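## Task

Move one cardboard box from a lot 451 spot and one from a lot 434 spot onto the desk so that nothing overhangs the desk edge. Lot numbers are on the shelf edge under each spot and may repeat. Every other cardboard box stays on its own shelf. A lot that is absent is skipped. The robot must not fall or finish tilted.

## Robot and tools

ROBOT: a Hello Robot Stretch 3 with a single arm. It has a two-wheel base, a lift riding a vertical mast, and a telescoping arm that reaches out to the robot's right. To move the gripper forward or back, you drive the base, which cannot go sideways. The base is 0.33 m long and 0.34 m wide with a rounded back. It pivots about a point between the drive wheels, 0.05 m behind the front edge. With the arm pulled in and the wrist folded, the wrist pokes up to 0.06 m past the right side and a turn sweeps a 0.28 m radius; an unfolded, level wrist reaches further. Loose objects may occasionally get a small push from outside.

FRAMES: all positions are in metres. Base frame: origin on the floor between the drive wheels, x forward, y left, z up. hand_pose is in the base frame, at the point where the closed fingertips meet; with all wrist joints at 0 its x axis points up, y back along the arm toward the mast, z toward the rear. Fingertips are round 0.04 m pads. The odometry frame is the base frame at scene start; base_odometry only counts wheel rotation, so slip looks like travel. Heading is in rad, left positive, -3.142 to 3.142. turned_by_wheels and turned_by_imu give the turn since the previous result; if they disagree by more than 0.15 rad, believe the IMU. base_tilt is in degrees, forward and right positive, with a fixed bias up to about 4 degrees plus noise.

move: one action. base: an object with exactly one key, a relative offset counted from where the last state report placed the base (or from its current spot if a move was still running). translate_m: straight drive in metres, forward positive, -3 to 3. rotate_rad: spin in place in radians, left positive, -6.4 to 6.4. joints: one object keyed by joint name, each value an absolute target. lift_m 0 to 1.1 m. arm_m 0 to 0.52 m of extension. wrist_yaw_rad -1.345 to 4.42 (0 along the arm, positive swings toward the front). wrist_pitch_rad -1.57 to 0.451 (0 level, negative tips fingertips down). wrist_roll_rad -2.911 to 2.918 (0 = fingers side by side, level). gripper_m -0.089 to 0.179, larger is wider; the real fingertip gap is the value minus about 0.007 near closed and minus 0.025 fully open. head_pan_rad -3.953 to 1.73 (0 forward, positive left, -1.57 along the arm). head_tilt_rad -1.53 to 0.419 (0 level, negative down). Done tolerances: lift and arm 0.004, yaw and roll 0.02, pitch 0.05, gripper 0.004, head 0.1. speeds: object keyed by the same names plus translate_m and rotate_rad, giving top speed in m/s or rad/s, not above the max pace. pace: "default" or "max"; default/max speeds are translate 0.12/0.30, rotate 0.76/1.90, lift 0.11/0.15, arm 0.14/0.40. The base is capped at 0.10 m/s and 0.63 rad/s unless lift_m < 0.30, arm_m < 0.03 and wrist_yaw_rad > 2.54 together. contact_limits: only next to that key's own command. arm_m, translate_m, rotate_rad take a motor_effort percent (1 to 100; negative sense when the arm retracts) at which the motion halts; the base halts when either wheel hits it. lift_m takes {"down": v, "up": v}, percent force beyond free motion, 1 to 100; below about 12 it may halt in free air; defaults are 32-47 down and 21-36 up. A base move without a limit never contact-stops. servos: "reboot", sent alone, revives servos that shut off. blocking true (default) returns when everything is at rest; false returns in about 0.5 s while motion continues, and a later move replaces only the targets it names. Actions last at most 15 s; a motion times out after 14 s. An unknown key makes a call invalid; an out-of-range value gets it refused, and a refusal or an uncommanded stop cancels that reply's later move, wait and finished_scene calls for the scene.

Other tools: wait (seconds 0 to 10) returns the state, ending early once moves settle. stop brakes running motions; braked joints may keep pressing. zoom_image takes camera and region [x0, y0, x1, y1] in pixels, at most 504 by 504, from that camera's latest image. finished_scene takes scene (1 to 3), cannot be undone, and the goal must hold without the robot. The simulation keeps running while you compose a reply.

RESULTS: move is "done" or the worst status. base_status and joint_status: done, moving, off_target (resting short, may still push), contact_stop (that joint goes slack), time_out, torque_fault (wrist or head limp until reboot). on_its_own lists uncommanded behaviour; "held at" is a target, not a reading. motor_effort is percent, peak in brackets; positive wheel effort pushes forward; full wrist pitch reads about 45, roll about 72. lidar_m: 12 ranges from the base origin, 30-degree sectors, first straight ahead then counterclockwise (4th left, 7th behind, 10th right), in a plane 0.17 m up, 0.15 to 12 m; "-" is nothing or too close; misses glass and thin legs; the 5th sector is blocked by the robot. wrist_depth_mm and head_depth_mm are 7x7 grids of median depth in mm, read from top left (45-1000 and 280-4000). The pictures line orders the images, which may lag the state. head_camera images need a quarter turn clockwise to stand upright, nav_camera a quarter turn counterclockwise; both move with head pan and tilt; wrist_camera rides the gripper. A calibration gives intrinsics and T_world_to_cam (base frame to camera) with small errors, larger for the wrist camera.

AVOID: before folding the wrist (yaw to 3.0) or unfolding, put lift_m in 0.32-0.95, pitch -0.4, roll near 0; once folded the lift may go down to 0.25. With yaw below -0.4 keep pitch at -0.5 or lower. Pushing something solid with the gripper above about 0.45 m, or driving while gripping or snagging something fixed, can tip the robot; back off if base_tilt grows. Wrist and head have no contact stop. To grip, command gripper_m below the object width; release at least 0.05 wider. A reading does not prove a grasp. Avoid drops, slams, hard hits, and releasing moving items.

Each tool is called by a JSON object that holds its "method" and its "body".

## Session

{"method": "move", "body": {"joints": {"head_pan_rad": 0.0, "head_tilt_rad": -0.3}, "cameras": ["nav_camera", "head_camera"]}}

{"method": "move", "body": {"joints": {"head_pan_rad": -1.57, "head_tilt_rad": -0.3}, "pace": "max", "cameras": ["nav_camera"]}}

{"method": "move", "body": {"joints": {"head_pan_rad": -3.14, "head_tilt_rad": -0.3}, "pace": "max", "cameras": ["nav_camera"]}}

{"method": "move", "body": {"joints": {"head_pan_rad": 1.57, "head_tilt_rad": -0.3}, "pace": "max", "cameras": ["nav_camera"]}}

Scene clock: 0.77 s.
move: done
base_odometry: x=+0.000 y=+0.000 heading=+0.000
turned_by_wheels: +0.000
turned_by_imu: +0.000
base_tilt: forward=-0.3 right=-1.3
lidar_m: 0.73 0.73 0.85 1.53 2.68 1.26 1.01 1.12 1.82 1.64 1.40 0.83
head_depth_mm: 680 715 760 803 854 908 978 / 661 695 736 776 825 875 943 / 648 674 711 752 796 849 905 / 627 656 693 732 773 825 878 / 611 639 671 707 743 789 837 / 595 623 653 685 724 763 809 / 582 606 633 666 702 741 784
base_status: not commanded
joint_positions: lift_m=+0.374 arm_m=+0.001 wrist_yaw_rad=+3.009 wrist_pitch_rad=-0.462 wrist_roll_rad=+0.000 gripper_m=+0.037 head_pan_rad=+0.000 head_tilt_rad=-0.301
joint_status: all done
measured_speeds: all 0
motor_effort: left_wheel=-0.4(0.7) right_wheel=+0.4(1.1) lift_m=+23.1(23.8) arm_m=-4.2(5.1) wrist_yaw_rad=+0.7(1.1) wrist_pitch_rad=+1.9(2.0) wrist_roll_rad=+0.0(0.2) gripper_m=+0.2(0.8) head_pan_rad=-0.3(2.1) head_tilt_rad=-2.7(8.6)
hand_pose: x=+0.0076 y=+0.0712 z=+0.3774 quat_wxyz=(+0.207, +0.697, +0.116, +0.676) (m; base frame)
wrist_depth_mm: - 139 - - - 912 705 / - 152 - - - 961 732 / - 170 975 - - 961 758 / 844 808 210 834 837 824 761 / 724 711 214 704 694 702 695 / 620 610 130 590 127 599 587 / 540 549 303 360 517 519 526
pictures: head_camera (sideways), nav_camera (sideways)
camera_calibration:
head_camera: T_world_to_cam=[[-0.245977, -0.0462812, -0.96817, 1.27708], [0.040744, 0.997483, -0.058034, 0.074936], [0.968419, -0.0537222, -0.243472, 0.266548], [0, 0, 0, 1]] pos_world=[0.05295, -0.00132285, 1.30568]
nav_camera: T_world_to_cam=[[0.271347, 0.0170398, 0.962331, -1.21116], [0.0143614, -0.999804, 0.0136539, 0.0323109], [0.962374, 0.0101155, -0.271539, 0.300772], [0, 0, 0, 1]] pos_world=[0.038725, 0.0499, 1.24676]

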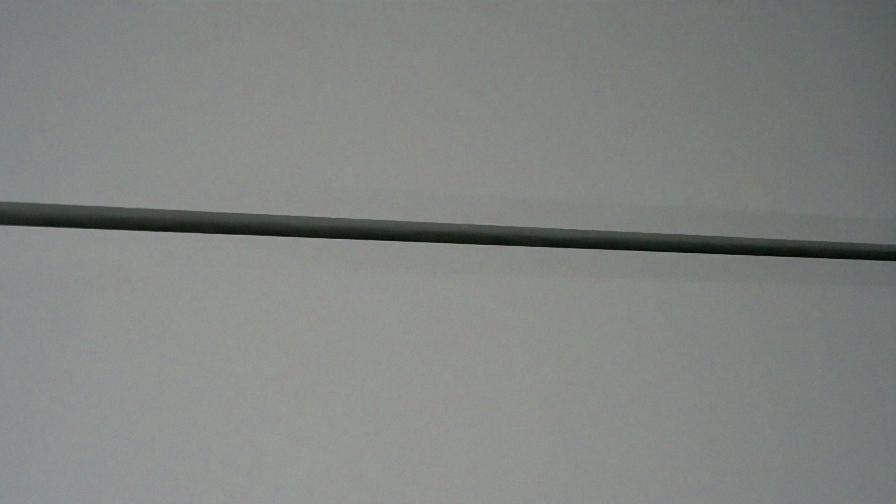

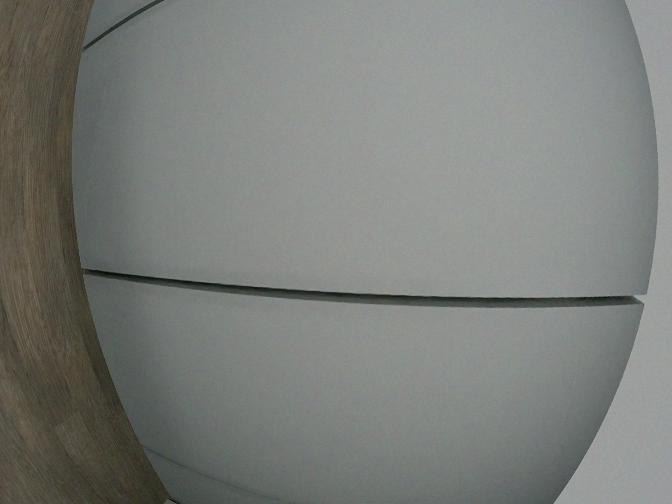

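Scene clock: 2.83 s.
move: done
base_odometry: x=+0.000 y=+0.000 heading=+0.000
turned_by_wheels: +0.000
turned_by_imu: +0.000
base_tilt: forward=-0.2 right=-1.2
lidar_m: 0.73 0.73 0.86 1.53 2.67 1.27 1.01 1.12 1.83 1.63 1.40 0.83
head_depth_mm: 1859 1861 1934 2053 2475 2090 1591 / 1876 2080 2201 2239 2230 2033 1573 / 1899 2011 2142 2272 2356 1992 1582 / 1777 1983 2076 2186 2197 1952 1560 / 1457 1512 1600 1671 1804 1863 1551 / 1654 1838 1966 2076 2108 1901 1548 / 1669 1811 1908 2005 1951 1919 1543
base_status: not commanded
joint_positions: lift_m=+0.374 arm_m=+0.001 wrist_yaw_rad=+3.009 wrist_pitch_rad=-0.462 wrist_roll_rad=+0.000 gripper_m=+0.037 head_pan_rad=-1.578 head_tilt_rad=-0.301
joint_status: all done
measured_speeds: translate_m=+0.000 rotate_rad=+0.000 lift_m=+0.000 arm_m=+0.000 wrist_yaw_rad=+0.000 wrist_pitch_rad=+0.000 wrist_roll_rad=+0.000 head_pan_rad=+0.024 head_tilt_rad=+0.000
motor_effort: left_wheel=-0.3(1.0) right_wheel=+0.5(1.2) lift_m=+23.4(24.0) arm_m=-8.2(8.2) wrist_yaw_rad=-0.7(2.1) wrist_pitch_rad=+1.9(2.1) wrist_roll_rad=-0.1(0.3) gripper_m=+0.8(0.8) head_pan_rad=+3.6(6.2) head_tilt_rad=-1.6(6.1)
hand_pose: x=+0.0076 y=+0.0712 z=+0.3774 quat_wxyz=(+0.207, +0.697, +0.116, +0.676) (m; base frame)
wrist_depth_mm: - 139 - - - 899 714 / - 152 - - - 967 722 / - 168 958 - - 960 749 / 877 798 210 853 837 833 762 / 720 715 212 705 692 699 691 / 619 608 130 585 127 597 590 / 542 554 304 358 515 520 522
pictures: nav_camera (sideways)
camera_calibration:
nav_camera: T_world_to_cam=[[0.0150358, -0.271469, 0.96233, -1.20959], [-0.999882, -0.00697869, 0.0136538, 0.0384978], [0.0030092, -0.962422, -0.271542, 0.306629], [0, 0, 0, 1]] pos_world=[0.0557577, -0.0329923, 1.24676]

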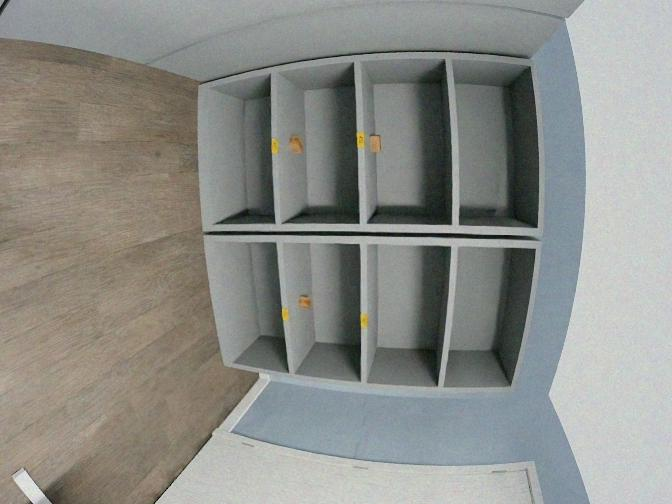

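Scene clock: 4.90 s.
move: done
base_odometry: x=+0.000 y=+0.000 heading=+0.000
turned_by_wheels: +0.000
turned_by_imu: +0.000
base_tilt: forward=-0.3 right=-1.1
lidar_m: 0.73 0.73 0.85 1.54 2.67 1.26 1.01 1.12 1.82 1.63 1.40 0.83
head_depth_mm: 1556 1647 1727 1829 1374 1844 1587 / 1503 1586 1669 1760 1350 1074 1490 / 1461 1538 1616 1712 1348 1065 1531 / 1426 1484 1558 1657 1338 1008 1528 / 1386 1450 1526 1597 1313 999 1565 / 1349 1404 1474 1561 1314 950 1411 / 1322 1363 1442 1506 1308 903 1543
base_status: not commanded
joint_positions: lift_m=+0.374 arm_m=+0.001 wrist_yaw_rad=+3.009 wrist_pitch_rad=-0.462 wrist_roll_rad=+0.000 gripper_m=+0.037 head_pan_rad=-3.148 head_tilt_rad=-0.301
joint_status: all done
measured_speeds: translate_m=+0.000 rotate_rad=+0.000 lift_m=+0.000 arm_m=+0.000 wrist_yaw_rad=+0.000 wrist_pitch_rad=+0.000 wrist_roll_rad=+0.000 head_pan_rad=+0.024 head_tilt_rad=+0.000
motor_effort: left_wheel=-0.2(0.8) right_wheel=+1.0(1.1) lift_m=+23.9(24.2) arm_m=-10.8(11.0) wrist_yaw_rad=-0.7(1.5) wrist_pitch_rad=+1.9(2.0) wrist_roll_rad=-0.2(0.3) gripper_m=+0.5(1.0) head_pan_rad=+3.4(6.0) head_tilt_rad=+0.6(3.9)
hand_pose: x=+0.0076 y=+0.0712 z=+0.3774 quat_wxyz=(+0.207, +0.697, +0.116, +0.676) (m; base frame)
wrist_depth_mm: - 139 - - - 913 706 / - 152 - - - 968 722 / - 169 974 - - 964 744 / 878 802 210 845 835 835 777 / 734 728 212 704 696 703 689 / 618 617 130 591 127 603 600 / 540 548 301 360 512 526 526
pictures: nav_camera (sideways)
camera_calibration:
nav_camera: T_world_to_cam=[[-0.271457, -0.0152562, 0.96233, -1.20784], [-0.0077906, 0.999876, 0.0136538, 0.0324461], [-0.962419, -0.0037907, -0.271542, 0.312518], [0, 0, 0, 1]] pos_world=[-0.026852, -0.0496845, 1.24676]

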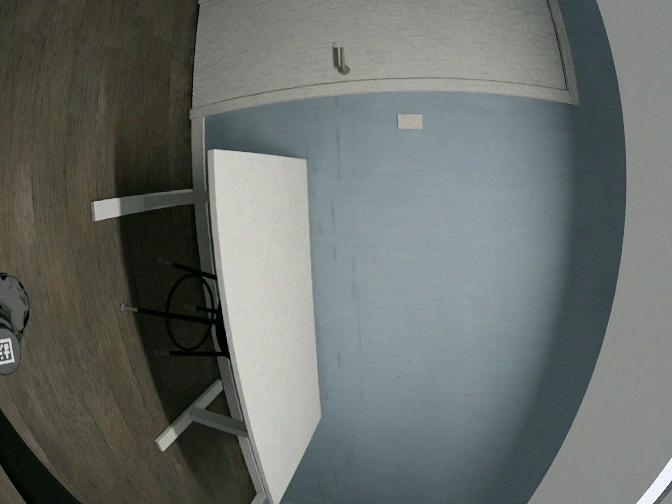

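Scene clock: 8.07 s.
move: done
base_odometry: x=+0.000 y=+0.000 heading=+0.000
turned_by_wheels: +0.000
turned_by_imu: +0.000
base_tilt: forward=-0.4 right=-1.2
lidar_m: 0.73 0.73 0.86 1.54 2.68 1.26 1.01 1.12 1.82 1.63 1.40 0.83
head_depth_mm: 1203 1205 1219 1231 1242 1256 1279 / 1564 1500 1512 1537 1553 1574 1514 / 2508 2648 2809 2904 2827 1971 1564 / 2430 2579 2700 2831 2900 2035 1568 / 2375 2516 2602 2742 2865 2031 1560 / 2346 2451 2550 2670 2773 2020 1553 / 2255 2364 2506 2599 2711 2013 1529
base_status: not commanded
joint_positions: lift_m=+0.374 arm_m=+0.001 wrist_yaw_rad=+3.009 wrist_pitch_rad=-0.462 wrist_roll_rad=+0.000 gripper_m=+0.037 head_pan_rad=+1.579 head_tilt_rad=-0.301
joint_status: all done
measured_speeds: translate_m=+0.000 rotate_rad=+0.000 lift_m=+0.000 arm_m=+0.000 wrist_yaw_rad=+0.000 wrist_pitch_rad=+0.000 wrist_roll_rad=+0.000 head_pan_rad=-0.024 head_tilt_rad=+0.000
motor_effort: left_wheel=-0.3(0.8) right_wheel=+0.6(1.1) lift_m=+23.9(24.5) arm_m=-12.9(13.7) wrist_yaw_rad=-0.5(1.6) wrist_pitch_rad=+2.0(2.1) wrist_roll_rad=+0.1(0.3) gripper_m=-0.2(1.1) head_pan_rad=-2.9(6.1) head_tilt_rad=+3.8(4.5)
hand_pose: x=+0.0076 y=+0.0712 z=+0.3774 quat_wxyz=(+0.207, +0.697, +0.116, +0.676) (m; base frame)
wrist_depth_mm: - 139 - - - 913 703 / - 152 - - - 958 727 / - 169 944 - - 961 752 / 883 801 209 857 840 814 762 / 718 719 213 700 695 687 688 / 619 615 131 584 127 603 597 / 543 550 303 361 514 519 523
pictures: nav_camera (sideways)
camera_calibration:
nav_camera: T_world_to_cam=[[-0.0191537, 0.27121, 0.96233, -1.20938], [0.999661, 0.0221515, 0.0136538, 0.0263006], [-0.017614, 0.962265, -0.271542, 0.306754], [0, 0, 0, 1]] pos_world=[-0.0440527, 0.0322349, 1.24676]

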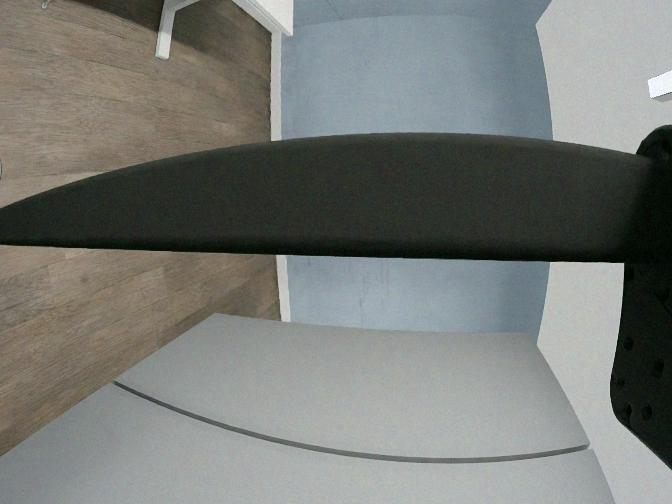

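{"method": "move", "body": {"joints": {"head_pan_rad": -1.4, "head_tilt_rad": -0.35}, "pace": "max", "cameras": ["head_camera"]}}

Scene clock: 24.40 s.
move: done
base_odometry: x=+0.000 y=+0.000 heading=+0.000
turned_by_wheels: +0.000
turned_by_imu: +0.000
base_tilt: forward=-0.2 right=-1.2
lidar_m: 0.73 0.73 0.86 1.53 2.67 1.26 1.01 1.12 1.82 1.63 1.40 0.83
head_depth_mm: 1847 1925 2061 2209 2284 1964 1519 / 1861 1938 2043 2194 2332 1943 1506 / 1594 1895 2018 2163 2289 1928 1502 / 1618 1874 1938 1895 1864 1885 1505 / 1787 1892 1991 2110 2293 1871 1492 / 1770 1844 1961 2090 2146 1868 1477 / 1775 1820 1947 2082 2104 1870 1481
base_status: not commanded
joint_positions: lift_m=+0.374 arm_m=+0.001 wrist_yaw_rad=+3.009 wrist_pitch_rad=-0.462 wrist_roll_rad=+0.000 gripper_m=+0.037 head_pan_rad=-1.408 head_tilt_rad=-0.350
joint_status: all done
measured_speeds: translate_m=+0.000 rotate_rad=+0.000 lift_m=+0.000 arm_m=+0.000 wrist_yaw_rad=+0.000 wrist_pitch_rad=+0.000 wrist_roll_rad=+0.000 head_pan_rad=+0.024 head_tilt_rad=+0.000
motor_effort: left_wheel=+0.0(0.8) right_wheel=+0.0(1.2) lift_m=+25.1(25.2) arm_m=-12.6(13.6) wrist_yaw_rad=-1.7(1.7) wrist_pitch_rad=+2.1(2.1) wrist_roll_rad=-0.2(0.4) gripper_m=+0.6(1.0) head_pan_rad=+3.6(5.0) head_tilt_rad=-3.7(6.2)
hand_pose: x=+0.0076 y=+0.0712 z=+0.3774 quat_wxyz=(+0.207, +0.697, +0.116, +0.676) (m; base frame)
wrist_depth_mm: - 139 - - - 907 704 / - 152 - - - 958 724 / - 169 949 - - 950 758 / 887 801 210 840 831 824 773 / 716 734 213 707 698 685 698 / 620 612 130 590 127 605 594 / 539 547 304 360 517 522 517
pictures: head_camera (sideways)
camera_calibration:
head_camera: T_world_to_cam=[[-0.0930087, 0.281372, -0.955081, 1.25905], [0.990478, 0.123934, -0.0599442, 0.0716257], [0.101501, -0.951562, -0.290219, 0.332679], [0, 0, 0, 1]] pos_world=[0.0123918, -0.0465729, 1.30334]

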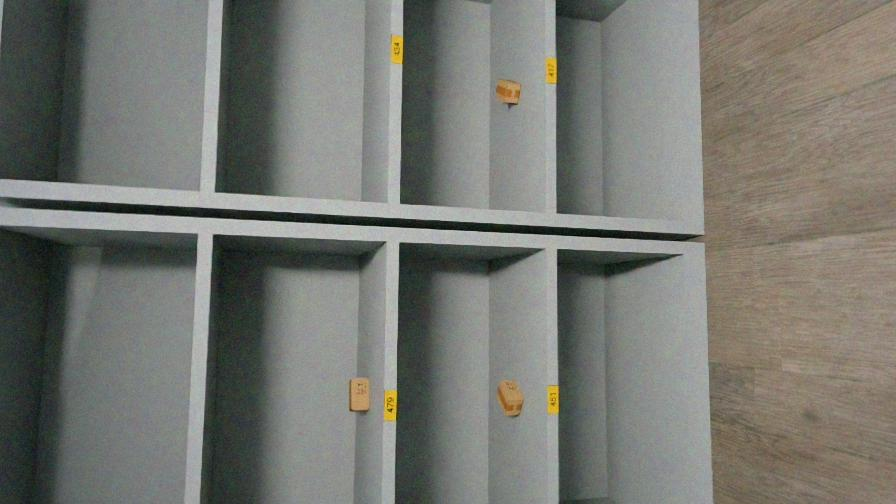

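{"method": "zoom_image", "body": {"camera": "head_camera", "region": [534, 376, 574, 422]}}

{"method": "zoom_image", "body": {"camera": "head_camera", "region": [376, 28, 416, 72]}}

{"method": "zoom_image", "body": {"camera": "head_camera", "region": [532, 48, 572, 94]}}

{"method": "zoom_image", "body": {"camera": "head_camera", "region": [370, 384, 410, 428]}}

Scaled by 10.957 from the camera's 896x504 image, which has a finer 1280x720 frame.

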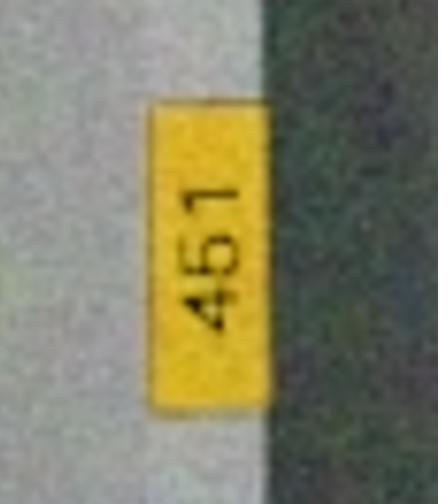

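Scaled by 11.455 from the camera's 896x504 image, which has a finer 1280x720 frame.

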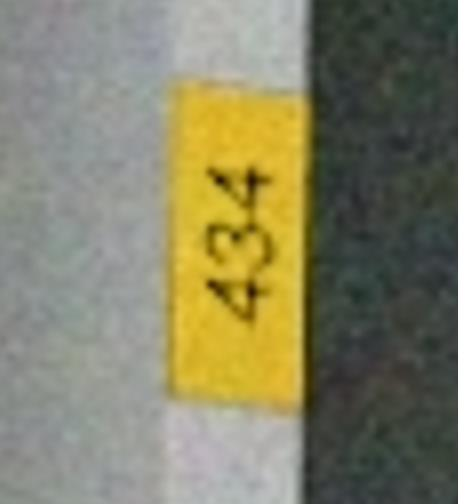

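Scaled by 10.957 from the camera's 896x504 image, which has a finer 1280x720 frame.

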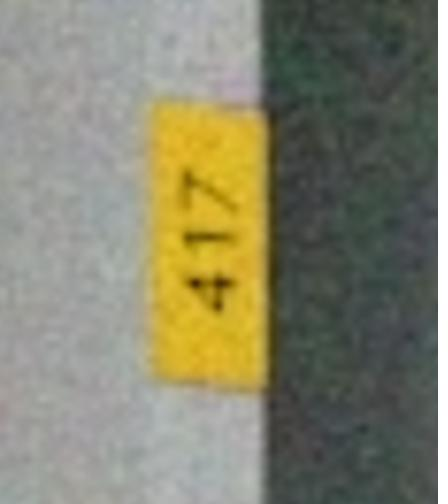

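Scaled by 11.455 from the camera's 896x504 image, which has a finer 1280x720 frame.

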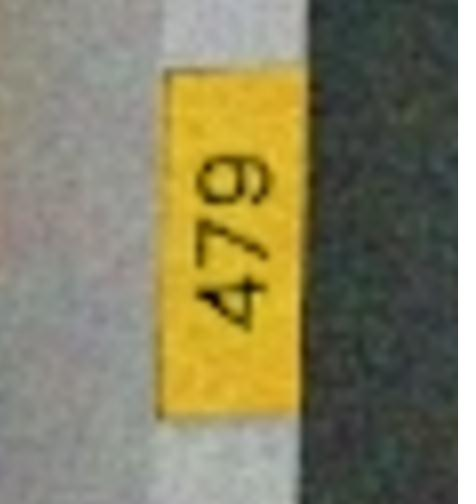

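{"method": "move", "body": {"base": {"rotate_rad": -1.181}, "joints": {"lift_m": 0.28, "wrist_pitch_rad": -0.4, "head_pan_rad": 0.0}, "pace": "max", "cameras": []}}

{"method": "move", "body": {"base": {"translate_m": 1.157}, "pace": "max", "cameras": ["nav_camera"]}}

{"method": "move", "body": {"base": {"rotate_rad": 1.42}, "joints": {"lift_m": 0.6, "gripper_m": 0.179, "head_pan_rad": -1.6, "head_tilt_rad": -0.7}, "pace": "max", "cameras": ["head_camera"]}}

Scene clock: 73.00 s.
move: done
base_odometry: x=+0.000 y=+0.000 heading=-1.181
turned_by_wheels: -1.181
turned_by_imu: -1.158
base_tilt: forward=-0.2 right=-1.1
lidar_m: 1.75 0.90 0.73 0.73 0.80 1.27 2.67 1.65 1.01 1.11 1.71 1.63
head_depth_mm: 1401 1454 1594 2016 1994 1852 1513 / 1774 1857 1926 1979 1768 1824 1514 / 1795 1869 1966 2123 2163 1880 1503 / 1833 1905 1996 2150 2302 1915 1495 / 1870 1948 2044 2183 2259 1925 1483 / 1559 1629 1695 1800 1911 1894 1468 / 1361 1393 1439 1506 1535 1602 1472
base_status: done
joint_positions: lift_m=+0.280 arm_m=+0.001 wrist_yaw_rad=+3.009 wrist_pitch_rad=-0.420 wrist_roll_rad=+0.000 gripper_m=+0.037 head_pan_rad=+0.006 head_tilt_rad=-0.350
joint_status: all done
measured_speeds: all 0
motor_effort: left_wheel=+6.0(14.4) right_wheel=-9.9(14.1) lift_m=+30.9(31.5) arm_m=-12.7(13.5) wrist_yaw_rad=-0.2(1.7) wrist_pitch_rad=+3.2(5.9) wrist_roll_rad=+0.3(0.3) gripper_m=+0.2(0.9) head_pan_rad=-3.8(5.8) head_tilt_rad=-2.1(4.2)
hand_pose: x=+0.0083 y=+0.0767 z=+0.2923 quat_wxyz=(+0.193, +0.699, +0.102, +0.681) (m; base frame)
wrist_depth_mm: 796 139 741 729 718 710 692 / 863 150 802 803 800 775 759 / 918 164 852 860 853 822 817 / 744 686 211 739 723 720 718 / 618 593 205 579 600 586 591 / 525 521 132 304 127 509 500 / 283 274 264 272 431 439 437
pictures: none
No camera images: "cameras" was empty.

Scene clock: 78.20 s.
move: done
base_odometry: x=+0.440 y=-1.070 heading=-1.181
turned_by_wheels: +0.000
turned_by_imu: +0.000
base_tilt: forward=-0.3 right=-1.3
lidar_m: 0.94 0.66 0.54 0.53 0.59 0.93 3.79 1.71 1.75 1.40 0.62 0.64
head_depth_mm: 387 799 843 889 666 537 895 / 393 811 862 901 661 533 891 / 398 826 871 916 654 1014 886 / 404 839 890 932 648 1012 827 / 411 856 908 942 643 1038 876 / 418 873 924 960 636 1033 870 / 426 861 911 910 630 994 870
base_status: done
joint_positions: lift_m=+0.280 arm_m=+0.001 wrist_yaw_rad=+3.009 wrist_pitch_rad=-0.420 wrist_roll_rad=+0.000 gripper_m=+0.037 head_pan_rad=+0.000 head_tilt_rad=-0.350
joint_status: not commanded
measured_speeds: all 0
motor_effort: left_wheel=+2.6(16.2) right_wheel=+3.9(10.7) lift_m=+25.9(30.9) arm_m=-9.4(13.2) wrist_yaw_rad=-1.3(2.1) wrist_pitch_rad=+3.2(3.3) wrist_roll_rad=+0.0(0.3) gripper_m=+0.5(1.0) head_pan_rad=-3.0(4.2) head_tilt_rad=-0.7(3.4)
hand_pose: x=+0.0083 y=+0.0767 z=+0.2923 quat_wxyz=(+0.193, +0.699, +0.101, +0.681) (m; base frame)
wrist_depth_mm: 591 139 550 552 536 525 515 / 646 150 599 606 585 567 549 / 721 165 648 671 638 628 608 / 741 693 212 709 695 683 652 / 615 587 204 588 598 592 600 / 521 517 132 304 127 508 499 / 284 275 264 272 431 438 437
pictures: nav_camera (sideways)
camera_calibration:
nav_camera: T_world_to_cam=[[0.318383, 0.0169891, 0.94781, -1.19248], [0.0148572, -0.999806, 0.0129303, 0.0332507], [0.947846, 0.00996504, -0.318574, 0.362076], [0, 0, 0, 1]] pos_world=[0.0359787, 0.0498952, 1.24516]

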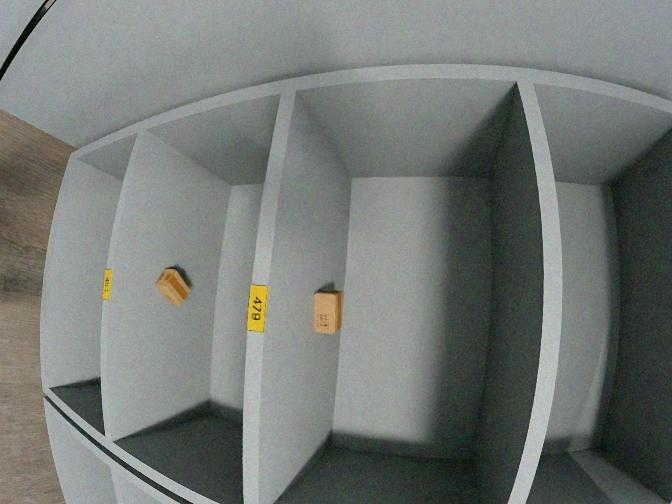

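Scene clock: 81.13 s.
move: done
base_odometry: x=+0.440 y=-1.070 heading=+0.239
turned_by_wheels: +1.420
turned_by_imu: +1.397
base_tilt: forward=-0.2 right=-1.1
lidar_m: 0.53 0.55 0.76 2.14 2.29 1.72 1.74 1.33 0.61 0.94 0.68 0.55
head_depth_mm: 779 868 713 583 939 885 1086 / 778 871 706 1143 1007 893 1128 / 775 863 696 1136 1001 887 1146 / 773 868 686 1127 991 881 1143 / 769 846 676 1126 953 879 1131 / 766 848 672 1112 981 873 1127 / 766 842 663 1111 976 866 1123
base_status: done
joint_positions: lift_m=+0.600 arm_m=+0.001 wrist_yaw_rad=+3.009 wrist_pitch_rad=-0.418 wrist_roll_rad=+0.000 gripper_m=+0.179 head_pan_rad=-1.602 head_tilt_rad=-0.701
joint_status: all done
measured_speeds: all 0
motor_effort: left_wheel=-5.6(13.7) right_wheel=+6.9(13.6) lift_m=+28.3(33.2) arm_m=-12.1(13.4) wrist_yaw_rad=-0.4(1.5) wrist_pitch_rad=+2.8(3.2) wrist_roll_rad=-0.1(0.3) gripper_m=+0.6(84.5) head_pan_rad=+3.3(5.1) head_tilt_rad=+3.2(8.4)
hand_pose: x=+0.0084 y=+0.0769 z=+0.6127 quat_wxyz=(+0.192, +0.700, +0.101, +0.681) (m; base frame)
wrist_depth_mm: - 139 - - - 919 638 / - 150 - - - 922 639 / - 165 - - - 967 652 / - 190 211 - - 969 649 / - 198 214 - - 999 639 / 119 142 238 910 901 896 121 / 118 804 279 807 804 788 108
pictures: head_camera (sideways)
camera_calibration:
head_camera: T_world_to_cam=[[-0.0272414, 0.60477, -0.795934, 1.05105], [0.996518, -0.0463419, -0.0693183, 0.0837631], [-0.0788067, -0.79505, -0.601402, 0.738699], [0, 0, 0, 1]] pos_world=[0.00337517, -0.0444614, 1.28663]

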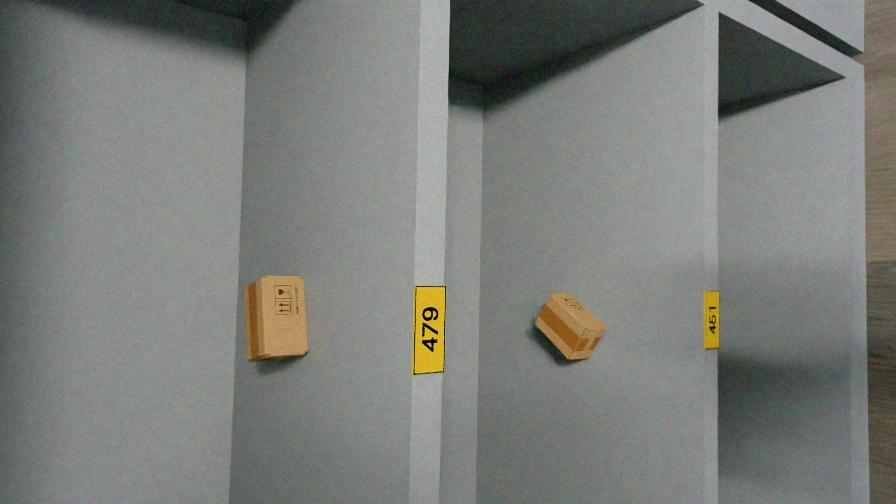

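{"method": "zoom_image", "body": {"camera": "head_camera", "region": [510, 270, 630, 380]}}

{"method": "move", "body": {"joints": {"wrist_yaw_rad": 0.0}, "pace": "max", "cameras": ["wrist_camera"]}}

Scaled by 4.200 from the camera's 896x504 image, which has a finer 1280x720 frame.

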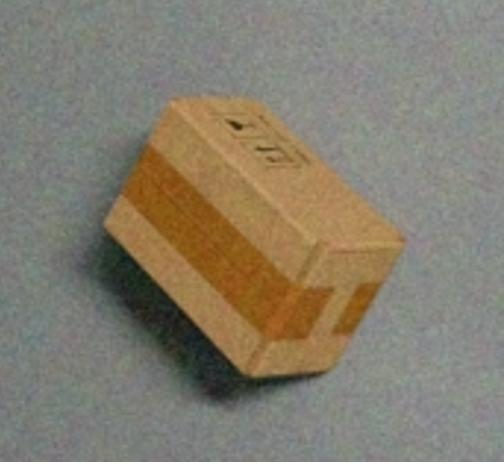

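Scene clock: 89.23 s.
move: done
base_odometry: x=+0.440 y=-1.070 heading=+0.239
turned_by_wheels: +0.000
turned_by_imu: +0.000
base_tilt: forward=-0.2 right=-1.2
lidar_m: 0.53 0.55 0.76 2.14 2.29 1.71 1.74 1.33 0.61 0.94 0.67 0.55
head_depth_mm: 776 868 718 585 944 884 1068 / 779 873 708 576 1009 894 1138 / 773 865 700 1128 992 886 1124 / 771 863 687 1138 994 884 1098 / 769 845 679 1119 956 876 1113 / 767 851 674 1114 977 872 1122 / 764 843 664 1104 973 871 1121
base_status: not commanded
joint_positions: lift_m=+0.600 arm_m=+0.001 wrist_yaw_rad=+0.003 wrist_pitch_rad=-0.418 wrist_roll_rad=+0.000 gripper_m=+0.179 head_pan_rad=-1.600 head_tilt_rad=-0.700
joint_status: all done
measured_speeds: all 0
motor_effort: left_wheel=-6.1(6.4) right_wheel=+6.4(7.3) lift_m=+23.5(24.1) arm_m=-10.8(12.2) wrist_yaw_rad=-2.8(7.3) wrist_pitch_rad=+2.8(2.9) wrist_roll_rad=-0.2(0.3) gripper_m=+0.6(1.1) head_pan_rad=+3.6(4.1) head_tilt_rad=+2.3(3.5)
hand_pose: x=-0.0208 y=-0.3699 z=+0.6127 quat_wxyz=(+0.692, +0.148, -0.691, -0.146) (m; base frame)
wrist_depth_mm: 588 - - - - - 492 / 586 624 564 563 595 595 489 / 455 457 451 450 447 439 429 / 360 356 355 352 349 346 342 / 340 324 327 320 313 309 306 / 119 127 - - - 783 121 / 118 - - - - - 108
pictures: wrist_camera
camera_calibration:
wrist_camera: T_world_to_cam=[[-0.998877, -0.0399538, -0.0254488, -0.0133258], [-0.00250039, 0.580952, -0.813934, 0.746089], [0.0473043, -0.812957, -0.5804, 0.222007], [0, 0, 0, 1]] pos_world=[-0.0219472, -0.253492, 0.735781]

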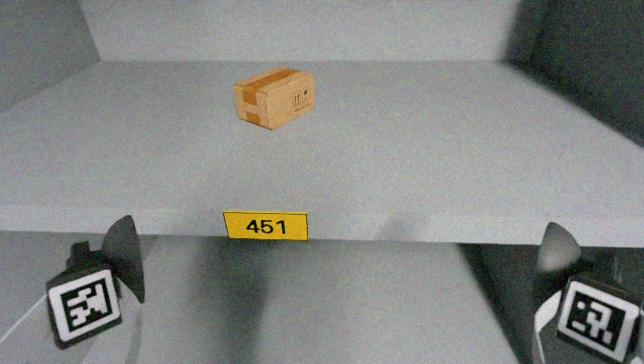

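{"method": "move", "body": {"joints": {"wrist_pitch_rad": -0.5}, "cameras": []}}

{"method": "move", "body": {"joints": {"wrist_yaw_rad": -0.6}, "cameras": ["wrist_camera"]}}

Scene clock: 133.20 s.
move: done
base_odometry: x=+0.440 y=-1.070 heading=+0.239
turned_by_wheels: +0.000
turned_by_imu: +0.000
base_tilt: forward=-0.3 right=-1.3
lidar_m: 0.53 0.55 0.76 2.13 2.29 1.72 1.74 1.33 0.62 0.94 0.67 0.55
head_depth_mm: 776 870 713 586 949 886 1064 / 777 866 706 578 1006 893 1130 / 771 863 700 1140 1001 890 1124 / 771 863 688 1132 992 879 1122 / 766 847 676 1125 944 880 1114 / 771 853 673 1112 978 872 1125 / 764 839 665 1111 973 867 1122
base_status: not commanded
joint_positions: lift_m=+0.600 arm_m=+0.001 wrist_yaw_rad=+0.003 wrist_pitch_rad=-0.511 wrist_roll_rad=+0.000 gripper_m=+0.179 head_pan_rad=-1.600 head_tilt_rad=-0.700
joint_status: all done
measured_speeds: all 0
motor_effort: left_wheel=-6.0(6.3) right_wheel=+6.0(7.0) lift_m=+23.4(24.1) arm_m=-9.0(10.2) wrist_yaw_rad=-3.0(4.6) wrist_pitch_rad=+1.5(3.3) wrist_roll_rad=+0.0(0.3) gripper_m=+0.2(1.0) head_pan_rad=+3.5(3.9) head_tilt_rad=+2.6(3.6)
hand_pose: x=-0.0209 y=-0.3573 z=+0.5924 quat_wxyz=(+0.685, +0.180, -0.683, -0.178) (m; base frame)
wrist_depth_mm: 587 594 555 538 567 565 494 / 477 464 436 448 451 446 436 / 368 367 361 358 355 350 348 / 335 326 321 317 315 312 304 / 568 147 - - - 752 458 / 119 126 - - - - 121 / 118 - - - - - 108
pictures: none
No camera images: "cameras" was empty.

Scene clock: 134.43 s.
move: done
base_odometry: x=+0.440 y=-1.070 heading=+0.239
turned_by_wheels: +0.000
turned_by_imu: +0.000
base_tilt: forward=-0.4 right=-1.3
lidar_m: 0.53 0.55 0.76 2.13 2.29 1.71 1.74 1.33 0.61 0.94 0.67 0.55
head_depth_mm: 778 868 715 584 942 883 1069 / 776 866 706 579 1004 892 1133 / 775 867 699 1142 999 887 1125 / 771 861 688 1139 992 886 1111 / 767 846 677 1124 946 878 1138 / 765 853 674 1118 978 873 1132 / 767 845 666 1107 971 866 1117
base_status: not commanded
joint_positions: lift_m=+0.600 arm_m=+0.001 wrist_yaw_rad=-0.597 wrist_pitch_rad=-0.511 wrist_roll_rad=+0.000 gripper_m=+0.179 head_pan_rad=-1.600 head_tilt_rad=-0.700
joint_status: all done
measured_speeds: all 0
motor_effort: left_wheel=-5.9(6.3) right_wheel=+6.4(7.2) lift_m=+22.9(23.9) arm_m=-8.7(10.1) wrist_yaw_rad=-2.7(5.9) wrist_pitch_rad=+1.5(1.7) wrist_roll_rad=-0.2(0.3) gripper_m=+0.8(0.9) head_pan_rad=+3.1(4.1) head_tilt_rad=+3.3(3.6)
hand_pose: x=-0.1405 y=-0.3206 z=+0.5924 quat_wxyz=(+0.602, -0.030, -0.706, -0.372) (m; base frame)
wrist_depth_mm: 550 594 627 543 392 528 599 / 476 469 464 459 421 499 - / 369 370 360 376 461 - - / 303 301 323 696 533 - - / 266 149 - 773 616 - 956 / 118 127 - - 776 828 121 / 115 - - 709 739 730 108
pictures: wrist_camera
camera_calibration:
wrist_camera: T_world_to_cam=[[-0.845516, 0.533176, -0.0287412, 0.0757931], [0.366986, 0.541185, -0.756597, 0.705847], [-0.387845, -0.650263, -0.653249, 0.290194], [0, 0, 0, 1]] pos_world=[-0.0824011, -0.233703, 0.725789]

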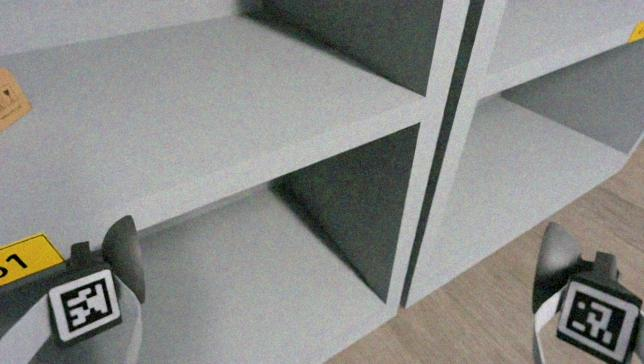

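{"method": "move", "body": {"base": {"translate_m": 0.2065}, "joints": {"lift_m": 0.635}, "cameras": []}}

{"method": "move", "body": {"joints": {"arm_m": 0.3}, "pace": "max", "cameras": ["wrist_camera"]}}

Scene clock: 148.67 s.
move: done
base_odometry: x=+0.641 y=-1.021 heading=+0.239
turned_by_wheels: +0.000
turned_by_imu: +0.000
base_tilt: forward=-0.3 right=-1.2
lidar_m: 0.33 0.34 0.47 1.30 2.44 1.88 1.95 0.76 0.83 0.94 0.46 0.34
head_depth_mm: 777 875 717 587 1015 902 1154 / 776 868 704 579 1009 892 1147 / 776 867 696 1145 967 891 1120 / 777 859 692 1135 995 882 1111 / 770 862 681 1123 987 878 1129 / 770 855 674 1114 982 870 1129 / 760 822 666 736 865 844 1050
base_status: done
joint_positions: lift_m=+0.635 arm_m=+0.001 wrist_yaw_rad=-0.597 wrist_pitch_rad=-0.512 wrist_roll_rad=+0.000 gripper_m=+0.179 head_pan_rad=-1.600 head_tilt_rad=-0.700
joint_status: all done
measured_speeds: all 0
motor_effort: left_wheel=-0.5(10.6) right_wheel=+10.0(11.6) lift_m=+29.9(32.3) arm_m=-6.2(8.6) wrist_yaw_rad=-1.7(4.2) wrist_pitch_rad=+1.7(1.8) wrist_roll_rad=+0.0(0.3) gripper_m=+0.1(1.2) head_pan_rad=+3.4(4.0) head_tilt_rad=+3.0(3.5)
hand_pose: x=-0.1405 y=-0.3205 z=+0.6273 quat_wxyz=(+0.601, -0.030, -0.706, -0.373) (m; base frame)
wrist_depth_mm: 547 - 656 733 637 518 652 / 534 532 523 545 535 524 - / 437 431 428 427 455 619 - / 360 359 358 395 810 689 - / 305 317 341 - 865 762 - / 119 127 - - 840 859 121 / 116 - - 754 779 756 108
pictures: none
No camera images: "cameras" was empty.

Scene clock: 150.70 s.
move: done
base_odometry: x=+0.641 y=-1.021 heading=+0.239
turned_by_wheels: +0.000
turned_by_imu: +0.000
base_tilt: forward=-0.3 right=-1.3
lidar_m: 0.33 0.34 0.47 1.31 2.43 1.88 1.95 0.76 0.82 0.94 0.46 0.34
head_depth_mm: 777 872 716 586 1012 901 1157 / 776 866 703 580 1010 853 411 / 773 868 697 1138 600 528 1118 / 772 864 691 1139 597 821 1136 / 772 859 685 1123 989 884 1130 / 771 852 674 1113 978 874 1128 / 758 824 665 737 865 849 1052
base_status: not commanded
joint_positions: lift_m=+0.635 arm_m=+0.300 wrist_yaw_rad=-0.597 wrist_pitch_rad=-0.513 wrist_roll_rad=+0.000 gripper_m=+0.179 head_pan_rad=-1.600 head_tilt_rad=-0.700
joint_status: all done
measured_speeds: all 0
motor_effort: left_wheel=-0.1(0.5) right_wheel=+10.5(11.0) lift_m=+29.3(30.8) arm_m=+10.9(16.0) wrist_yaw_rad=-3.4(3.9) wrist_pitch_rad=+1.9(2.0) wrist_roll_rad=-0.2(0.3) gripper_m=+0.4(1.0) head_pan_rad=+2.5(4.0) head_tilt_rad=+1.9(3.4)
hand_pose: x=-0.1405 y=-0.6197 z=+0.6270 quat_wxyz=(+0.601, -0.030, -0.706, -0.373) (m; base frame)
wrist_depth_mm: 320 354 402 467 534 512 416 / 341 380 440 498 528 497 442 / 366 404 427 423 418 414 413 / 359 355 352 334 348 344 340 / 304 293 247 280 294 293 292 / 119 250 246 247 256 249 121 / 118 226 230 229 227 225 108
pictures: wrist_camera
camera_calibration:
wrist_camera: T_world_to_cam=[[-0.845109, 0.533817, -0.028812, 0.236798], [0.368245, 0.542221, -0.755243, 0.893817], [-0.387539, -0.648872, -0.654811, 0.120182], [0, 0, 0, 1]] pos_world=[-0.0824477, -0.53307, 0.760568]

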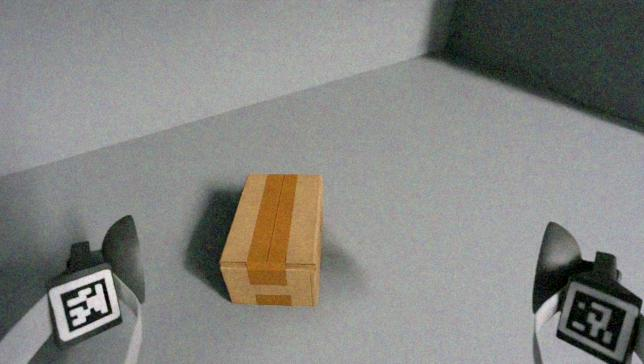

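{"method": "move", "body": {"joints": {"arm_m": 0.386}, "base": {"translate_m": -0.004}, "cameras": []}}

{"method": "move", "body": {"joints": {"lift_m": 0.566}, "cameras": ["wrist_camera"]}}

Scene clock: 183.70 s.
move: done
base_odometry: x=+0.637 y=-1.022 heading=+0.239
turned_by_wheels: +0.000
turned_by_imu: +0.000
base_tilt: forward=-0.3 right=-1.2
lidar_m: 0.33 0.34 0.47 1.32 2.43 1.88 1.94 0.76 0.82 0.94 0.47 0.34
head_depth_mm: 781 869 716 585 1013 903 1156 / 781 871 702 580 1006 871 412 / 773 868 694 670 620 529 1117 / 775 862 693 661 657 882 1138 / 770 861 683 1129 987 878 1133 / 766 855 674 1114 980 875 1132 / 756 831 667 751 877 847 1061
base_status: done
joint_positions: lift_m=+0.635 arm_m=+0.386 wrist_yaw_rad=-0.597 wrist_pitch_rad=-0.513 wrist_roll_rad=+0.000 gripper_m=+0.179 head_pan_rad=-1.600 head_tilt_rad=-0.700
joint_status: all done
measured_speeds: all 0
motor_effort: left_wheel=-7.7(9.4) right_wheel=-5.0(7.8) lift_m=+25.1(26.5) arm_m=+13.4(14.5) wrist_yaw_rad=-2.2(4.2) wrist_pitch_rad=+1.9(2.0) wrist_roll_rad=+0.1(0.4) gripper_m=+0.8(1.1) head_pan_rad=+2.8(3.5) head_tilt_rad=+0.5(2.1)
hand_pose: x=-0.1405 y=-0.7057 z=+0.6270 quat_wxyz=(+0.601, -0.030, -0.706, -0.373) (m; base frame)
wrist_depth_mm: 255 281 318 370 440 487 411 / 270 301 347 404 474 499 433 / 291 325 378 417 420 411 413 / 315 342 351 348 346 341 335 / 305 292 297 297 294 292 291 / 119 249 260 200 251 248 121 / 116 226 229 178 221 226 108
pictures: none
No camera images: "cameras" was empty.

Scene clock: 185.17 s.
move: done
base_odometry: x=+0.637 y=-1.022 heading=+0.239
turned_by_wheels: +0.000
turned_by_imu: +0.000
base_tilt: forward=-0.3 right=-1.3
lidar_m: 0.33 0.34 0.47 1.32 2.42 1.88 1.94 0.76 0.82 0.94 0.47 0.34
head_depth_mm: 777 869 717 585 1016 903 1154 / 780 873 701 581 1003 874 1127 / 774 866 696 1139 906 578 506 / 772 866 691 1132 705 882 1138 / 772 862 686 1127 984 881 1135 / 771 855 675 1115 974 875 1127 / 759 828 666 749 875 846 1061
base_status: not commanded
joint_positions: lift_m=+0.566 arm_m=+0.386 wrist_yaw_rad=-0.597 wrist_pitch_rad=-0.513 wrist_roll_rad=+0.000 gripper_m=+0.179 head_pan_rad=-1.600 head_tilt_rad=-0.700
joint_status: all done
measured_speeds: all 0
motor_effort: left_wheel=-7.9(8.3) right_wheel=-4.4(5.7) lift_m=+23.3(26.4) arm_m=+12.7(14.1) wrist_yaw_rad=-2.7(3.7) wrist_pitch_rad=+1.9(2.0) wrist_roll_rad=+0.2(0.3) gripper_m=+0.2(1.1) head_pan_rad=+2.8(3.4) head_tilt_rad=+0.6(1.8)
hand_pose: x=-0.1405 y=-0.7057 z=+0.5580 quat_wxyz=(+0.601, -0.030, -0.706, -0.373) (m; base frame)
wrist_depth_mm: 254 281 318 371 434 466 413 / 272 300 337 369 363 359 355 / 287 298 294 292 289 284 282 / 247 244 243 163 230 237 235 / 209 201 205 139 192 202 200 / 119 171 180 121 123 173 121 / 116 156 152 112 112 153 108
pictures: wrist_camera
camera_calibration:
wrist_camera: T_world_to_cam=[[-0.845109, 0.533818, -0.0288124, 0.280713], [0.368251, 0.54223, -0.755234, 0.888328], [-0.387534, -0.648865, -0.654822, 0.0192157], [0, 0, 0, 1]] pos_world=[-0.0824476, -0.619059, 0.691566]

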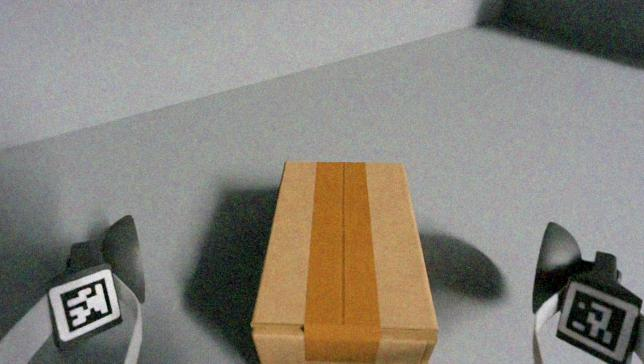

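{"method": "move", "body": {"joints": {"gripper_m": 0.025}, "cameras": ["wrist_camera"]}}

{"method": "move", "body": {"joints": {"lift_m": 0.65}, "speeds": {"lift_m": 0.07}, "cameras": ["wrist_camera"]}}

Scene clock: 194.43 s.
move: done
base_odometry: x=+0.637 y=-1.022 heading=+0.239
turned_by_wheels: +0.000
turned_by_imu: +0.000
base_tilt: forward=-0.4 right=-1.1
lidar_m: 0.33 0.34 0.47 1.32 2.42 1.87 1.94 0.76 0.82 0.94 0.47 0.34
head_depth_mm: 782 872 718 586 1011 903 1164 / 777 873 701 579 1012 874 1133 / 776 866 696 1143 918 581 507 / 770 866 690 1129 704 884 1137 / 769 862 685 1130 987 876 1132 / 771 853 672 1123 979 871 1130 / 758 832 666 749 873 845 1060
base_status: not commanded
joint_positions: lift_m=+0.566 arm_m=+0.386 wrist_yaw_rad=-0.598 wrist_pitch_rad=-0.513 wrist_roll_rad=+0.000 gripper_m=+0.026 head_pan_rad=-1.600 head_tilt_rad=-0.700
joint_status: all done
measured_speeds: all 0
motor_effort: left_wheel=-7.6(8.4) right_wheel=-4.9(5.7) lift_m=+23.5(24.2) arm_m=+13.2(13.5) wrist_yaw_rad=-3.3(4.1) wrist_pitch_rad=+1.9(2.1) wrist_roll_rad=+0.1(0.3) gripper_m=-24.3(94.8) head_pan_rad=+2.7(3.5) head_tilt_rad=-0.2(1.3)
hand_pose: x=-0.1406 y=-0.7056 z=+0.5580 quat_wxyz=(+0.601, -0.030, -0.706, -0.373) (m; base frame)
wrist_depth_mm: 254 281 318 369 438 463 415 / 273 301 336 374 364 360 355 / 286 298 296 292 290 286 283 / 248 244 243 163 231 236 235 / 209 209 153 139 146 203 202 / 181 177 129 122 127 126 175 / 165 153 128 113 113 119 156
pictures: wrist_camera
camera_calibration:
wrist_camera: T_world_to_cam=[[-0.844862, 0.534208, -0.0288128, 0.280926], [0.368501, 0.54206, -0.755234, 0.888243], [-0.387834, -0.648686, -0.654822, 0.0193042], [0, 0, 0, 1]] pos_world=[-0.0824883, -0.619031, 0.691566]

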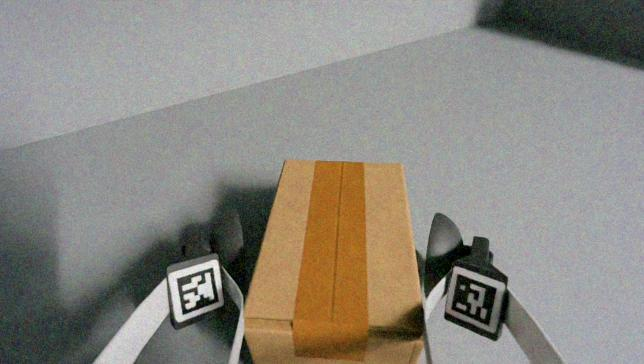

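Scene clock: 196.27 s.
move: done
base_odometry: x=+0.637 y=-1.022 heading=+0.239
turned_by_wheels: +0.000
turned_by_imu: +0.000
base_tilt: forward=-0.1 right=-1.3
lidar_m: 0.33 0.34 0.47 1.32 2.42 1.88 1.94 0.76 0.82 0.94 0.47 0.34
head_depth_mm: 781 870 715 585 1016 901 1156 / 777 870 703 580 1007 849 384 / 774 867 697 642 599 529 1122 / 773 862 690 638 658 884 1137 / 768 866 682 1124 982 878 1133 / 770 853 674 1120 981 871 1128 / 757 828 668 750 872 847 1063
base_status: not commanded
joint_positions: lift_m=+0.650 arm_m=+0.386 wrist_yaw_rad=-0.599 wrist_pitch_rad=-0.519 wrist_roll_rad=+0.001 gripper_m=+0.028 head_pan_rad=-1.600 head_tilt_rad=-0.700
joint_status: all done
measured_speeds: all 0
motor_effort: left_wheel=-6.1(8.1) right_wheel=-4.2(5.2) lift_m=+31.5(33.5) arm_m=-12.1(13.0) wrist_yaw_rad=-1.9(3.8) wrist_pitch_rad=+3.0(3.2) wrist_roll_rad=-0.3(0.6) gripper_m=-9.0(24.3) head_pan_rad=+2.5(3.0) head_tilt_rad=-1.3(1.6)
hand_pose: x=-0.1402 y=-0.7048 z=+0.6407 quat_wxyz=(+0.599, -0.028, -0.706, -0.375) (m; base frame)
wrist_depth_mm: 255 281 319 368 436 492 414 / 271 303 346 406 489 514 433 / 295 329 377 429 440 436 423 / 316 349 371 369 365 362 358 / 319 319 307 167 158 310 307 / 281 277 128 130 130 263 269 / 252 116 128 120 113 123 239
pictures: wrist_camera
camera_calibration:
wrist_camera: T_world_to_cam=[[-0.844173, 0.535243, -0.0297824, 0.28467], [0.372133, 0.545119, -0.75124, 0.95025], [-0.385861, -0.64526, -0.659356, 0.0797289], [0, 0, 0, 1]] pos_world=[-0.0825449, -0.618921, 0.774914]

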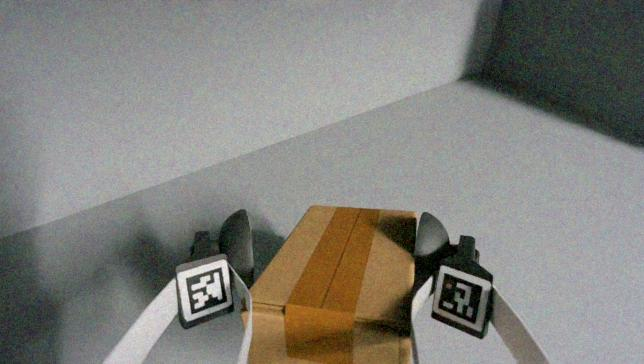

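{"method": "move", "body": {"joints": {"gripper_m": 0.022}, "cameras": ["wrist_camera", "head_camera"]}}

Scene clock: 203.00 s.
move: done
base_odometry: x=+0.637 y=-1.022 heading=+0.239
turned_by_wheels: +0.000
turned_by_imu: +0.000
base_tilt: forward=-0.4 right=-1.3
lidar_m: 0.33 0.35 0.47 1.32 2.42 1.88 1.94 0.76 0.82 0.94 0.47 0.34
head_depth_mm: 779 869 718 586 1013 898 1157 / 777 867 702 580 1004 850 384 / 773 867 696 642 598 527 1121 / 775 862 691 638 657 882 1142 / 771 865 684 1123 988 881 1133 / 771 851 674 1119 978 872 1128 / 755 826 665 747 876 845 1062
base_status: not commanded
joint_positions: lift_m=+0.650 arm_m=+0.386 wrist_yaw_rad=-0.599 wrist_pitch_rad=-0.519 wrist_roll_rad=+0.001 gripper_m=+0.023 head_pan_rad=-1.600 head_tilt_rad=-0.700
joint_status: all done
measured_speeds: all 0
motor_effort: left_wheel=-6.1(6.3) right_wheel=-4.4(4.7) lift_m=+30.7(31.3) arm_m=-11.9(12.8) wrist_yaw_rad=-2.6(2.7) wrist_pitch_rad=+3.1(3.1) wrist_roll_rad=-0.2(0.4) gripper_m=-22.1(53.3) head_pan_rad=+2.2(2.8) head_tilt_rad=-2.3(2.3)
hand_pose: x=-0.1402 y=-0.7048 z=+0.6407 quat_wxyz=(+0.599, -0.028, -0.706, -0.375) (m; base frame)
wrist_depth_mm: 253 283 317 369 438 489 411 / 272 302 350 410 495 519 435 / 293 330 380 428 438 433 425 / 316 350 371 368 365 362 361 / 318 316 306 167 158 311 308 / 280 278 128 130 130 262 267 / 251 116 128 120 113 124 238
pictures: head_camera (sideways), wrist_camera
camera_calibration:
head_camera: T_world_to_cam=[[-0.0287222, 0.603448, -0.796885, 1.0523], [0.996622, -0.0440713, -0.0692947, 0.0837319], [-0.0769354, -0.796184, -0.600143, 0.73705], [0, 0, 0, 1]] pos_world=[0.00348066, -0.0444918, 1.2867]
wrist_camera: T_world_to_cam=[[-0.844173, 0.535243, -0.0297824, 0.284654], [0.372133, 0.545119, -0.75124, 0.950235], [-0.385861, -0.64526, -0.659356, 0.0797484], [0, 0, 0, 1]] pos_world=[-0.0825449, -0.618891, 0.774915]

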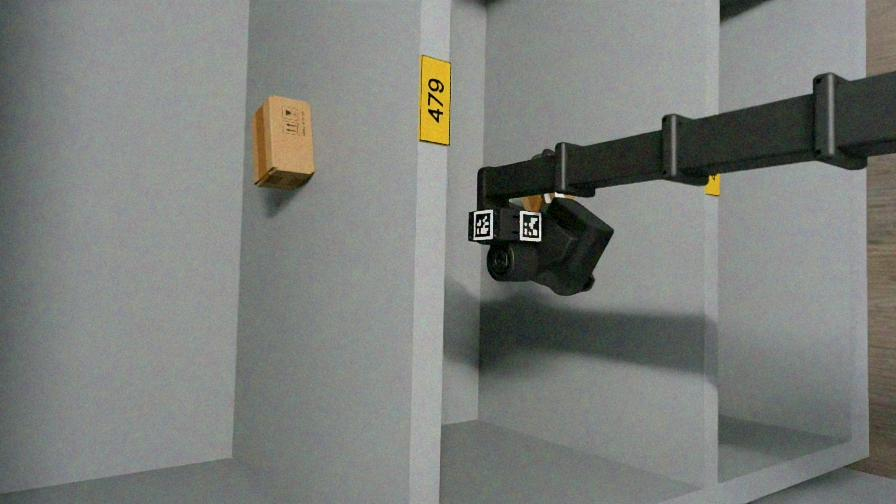

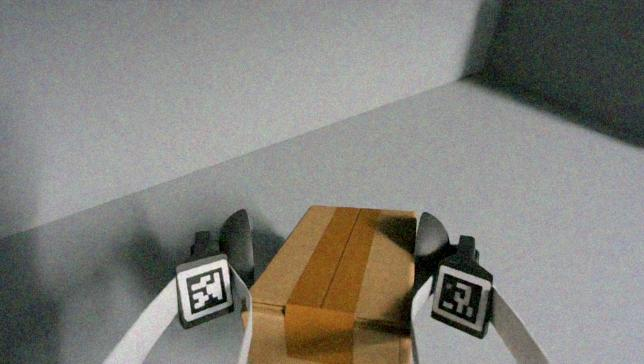

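{"method": "move", "body": {"joints": {"lift_m": 0.568}, "speeds": {"lift_m": 0.05}, "cameras": ["wrist_camera"]}}

{"method": "move", "body": {"joints": {"gripper_m": 0.12}, "cameras": ["wrist_camera"]}}

Scene clock: 230.53 s.
move: done
base_odometry: x=+0.637 y=-1.022 heading=+0.239
turned_by_wheels: +0.000
turned_by_imu: +0.000
base_tilt: forward=-0.4 right=-1.2
lidar_m: 0.33 0.34 0.47 1.32 2.43 1.87 1.94 0.75 0.82 0.94 0.47 0.34
head_depth_mm: 778 874 716 587 1018 903 1156 / 778 870 704 580 1009 873 1133 / 773 864 698 1135 915 576 507 / 772 862 693 1136 700 884 1138 / 772 861 681 1124 984 877 1137 / 767 855 675 1117 981 873 1129 / 757 831 666 746 877 846 1064
base_status: not commanded
joint_positions: lift_m=+0.568 arm_m=+0.386 wrist_yaw_rad=-0.599 wrist_pitch_rad=-0.493 wrist_roll_rad=+0.001 gripper_m=+0.025 head_pan_rad=-1.600 head_tilt_rad=-0.700
joint_status: all done
measured_speeds: all 0
motor_effort: left_wheel=-5.9(6.4) right_wheel=-4.0(4.9) lift_m=+20.4(30.2) arm_m=-10.4(12.2) wrist_yaw_rad=-1.4(3.2) wrist_pitch_rad=-1.7(3.2) wrist_roll_rad=-0.3(0.7) gripper_m=-9.6(10.3) head_pan_rad=+2.2(2.9) head_tilt_rad=-3.4(3.5)
hand_pose: x=-0.1423 y=-0.7079 z=+0.5641 quat_wxyz=(+0.604, -0.037, -0.706, -0.368) (m; base frame)
wrist_depth_mm: 252 280 316 366 434 481 414 / 268 299 341 379 395 390 384 / 288 305 314 312 307 303 302 / 261 258 257 174 243 251 249 / 219 218 155 144 148 213 210 / 190 189 128 127 126 175 183 / 171 116 158 123 118 123 162
pictures: wrist_camera
camera_calibration:
wrist_camera: T_world_to_cam=[[-0.844604, 0.534609, -0.0289251, 0.28126], [0.361175, 0.529057, -0.767887, 0.891633], [-0.395217, -0.659008, -0.639932, 0.00445186], [0, 0, 0, 1]] pos_world=[-0.0827232, -0.619155, 0.695658]

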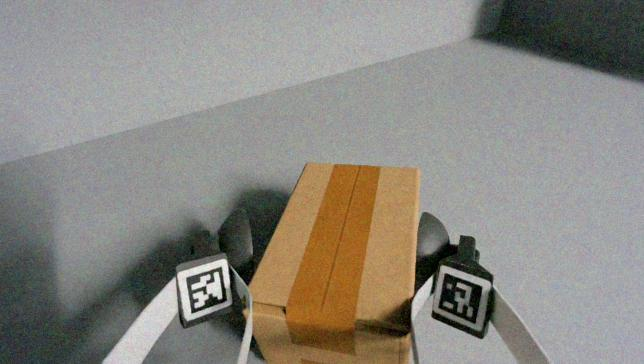

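Scene clock: 232.00 s.
move: done
base_odometry: x=+0.637 y=-1.022 heading=+0.239
turned_by_wheels: +0.000
turned_by_imu: +0.000
base_tilt: forward=-0.3 right=-1.3
lidar_m: 0.33 0.34 0.47 1.32 2.43 1.87 1.94 0.75 0.82 0.94 0.47 0.34
head_depth_mm: 778 872 719 586 1015 902 1155 / 775 871 702 580 1007 875 1123 / 775 867 697 1144 863 576 507 / 771 861 692 1138 698 880 1144 / 775 865 682 1126 986 879 1130 / 769 855 675 1116 978 874 1131 / 757 828 668 748 875 850 1061
base_status: not commanded
joint_positions: lift_m=+0.568 arm_m=+0.386 wrist_yaw_rad=-0.599 wrist_pitch_rad=-0.511 wrist_roll_rad=+0.001 gripper_m=+0.120 head_pan_rad=-1.600 head_tilt_rad=-0.700
joint_status: all done
measured_speeds: all 0
motor_effort: left_wheel=-5.8(6.6) right_wheel=-4.1(4.9) lift_m=+31.2(31.2) arm_m=-10.3(11.2) wrist_yaw_rad=-1.6(3.1) wrist_pitch_rad=+1.6(1.8) wrist_roll_rad=-0.3(0.6) gripper_m=+0.4(82.3) head_pan_rad=+2.0(2.6) head_tilt_rad=-3.3(4.1)
hand_pose: x=-0.1408 y=-0.7058 z=+0.5604 quat_wxyz=(+0.601, -0.031, -0.706, -0.373) (m; base frame)
wrist_depth_mm: 255 280 319 371 438 470 416 / 272 301 341 373 372 365 365 / 286 301 299 297 294 291 286 / 250 249 247 167 172 242 240 / 212 211 203 142 151 198 204 / 184 127 140 124 126 125 178 / 163 155 157 128 123 125 154
pictures: wrist_camera
camera_calibration:
wrist_camera: T_world_to_cam=[[-0.844237, 0.535145, -0.0297296, 0.282115], [0.368961, 0.540044, -0.756452, 0.889554], [-0.388756, -0.649594, -0.653373, 0.0190899], [0, 0, 0, 1]] pos_world=[-0.0826177, -0.61897, 0.693765]

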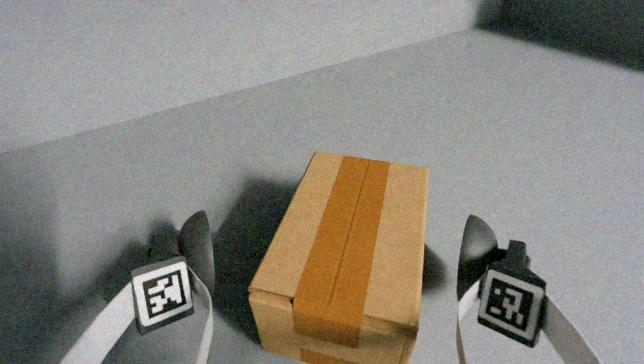

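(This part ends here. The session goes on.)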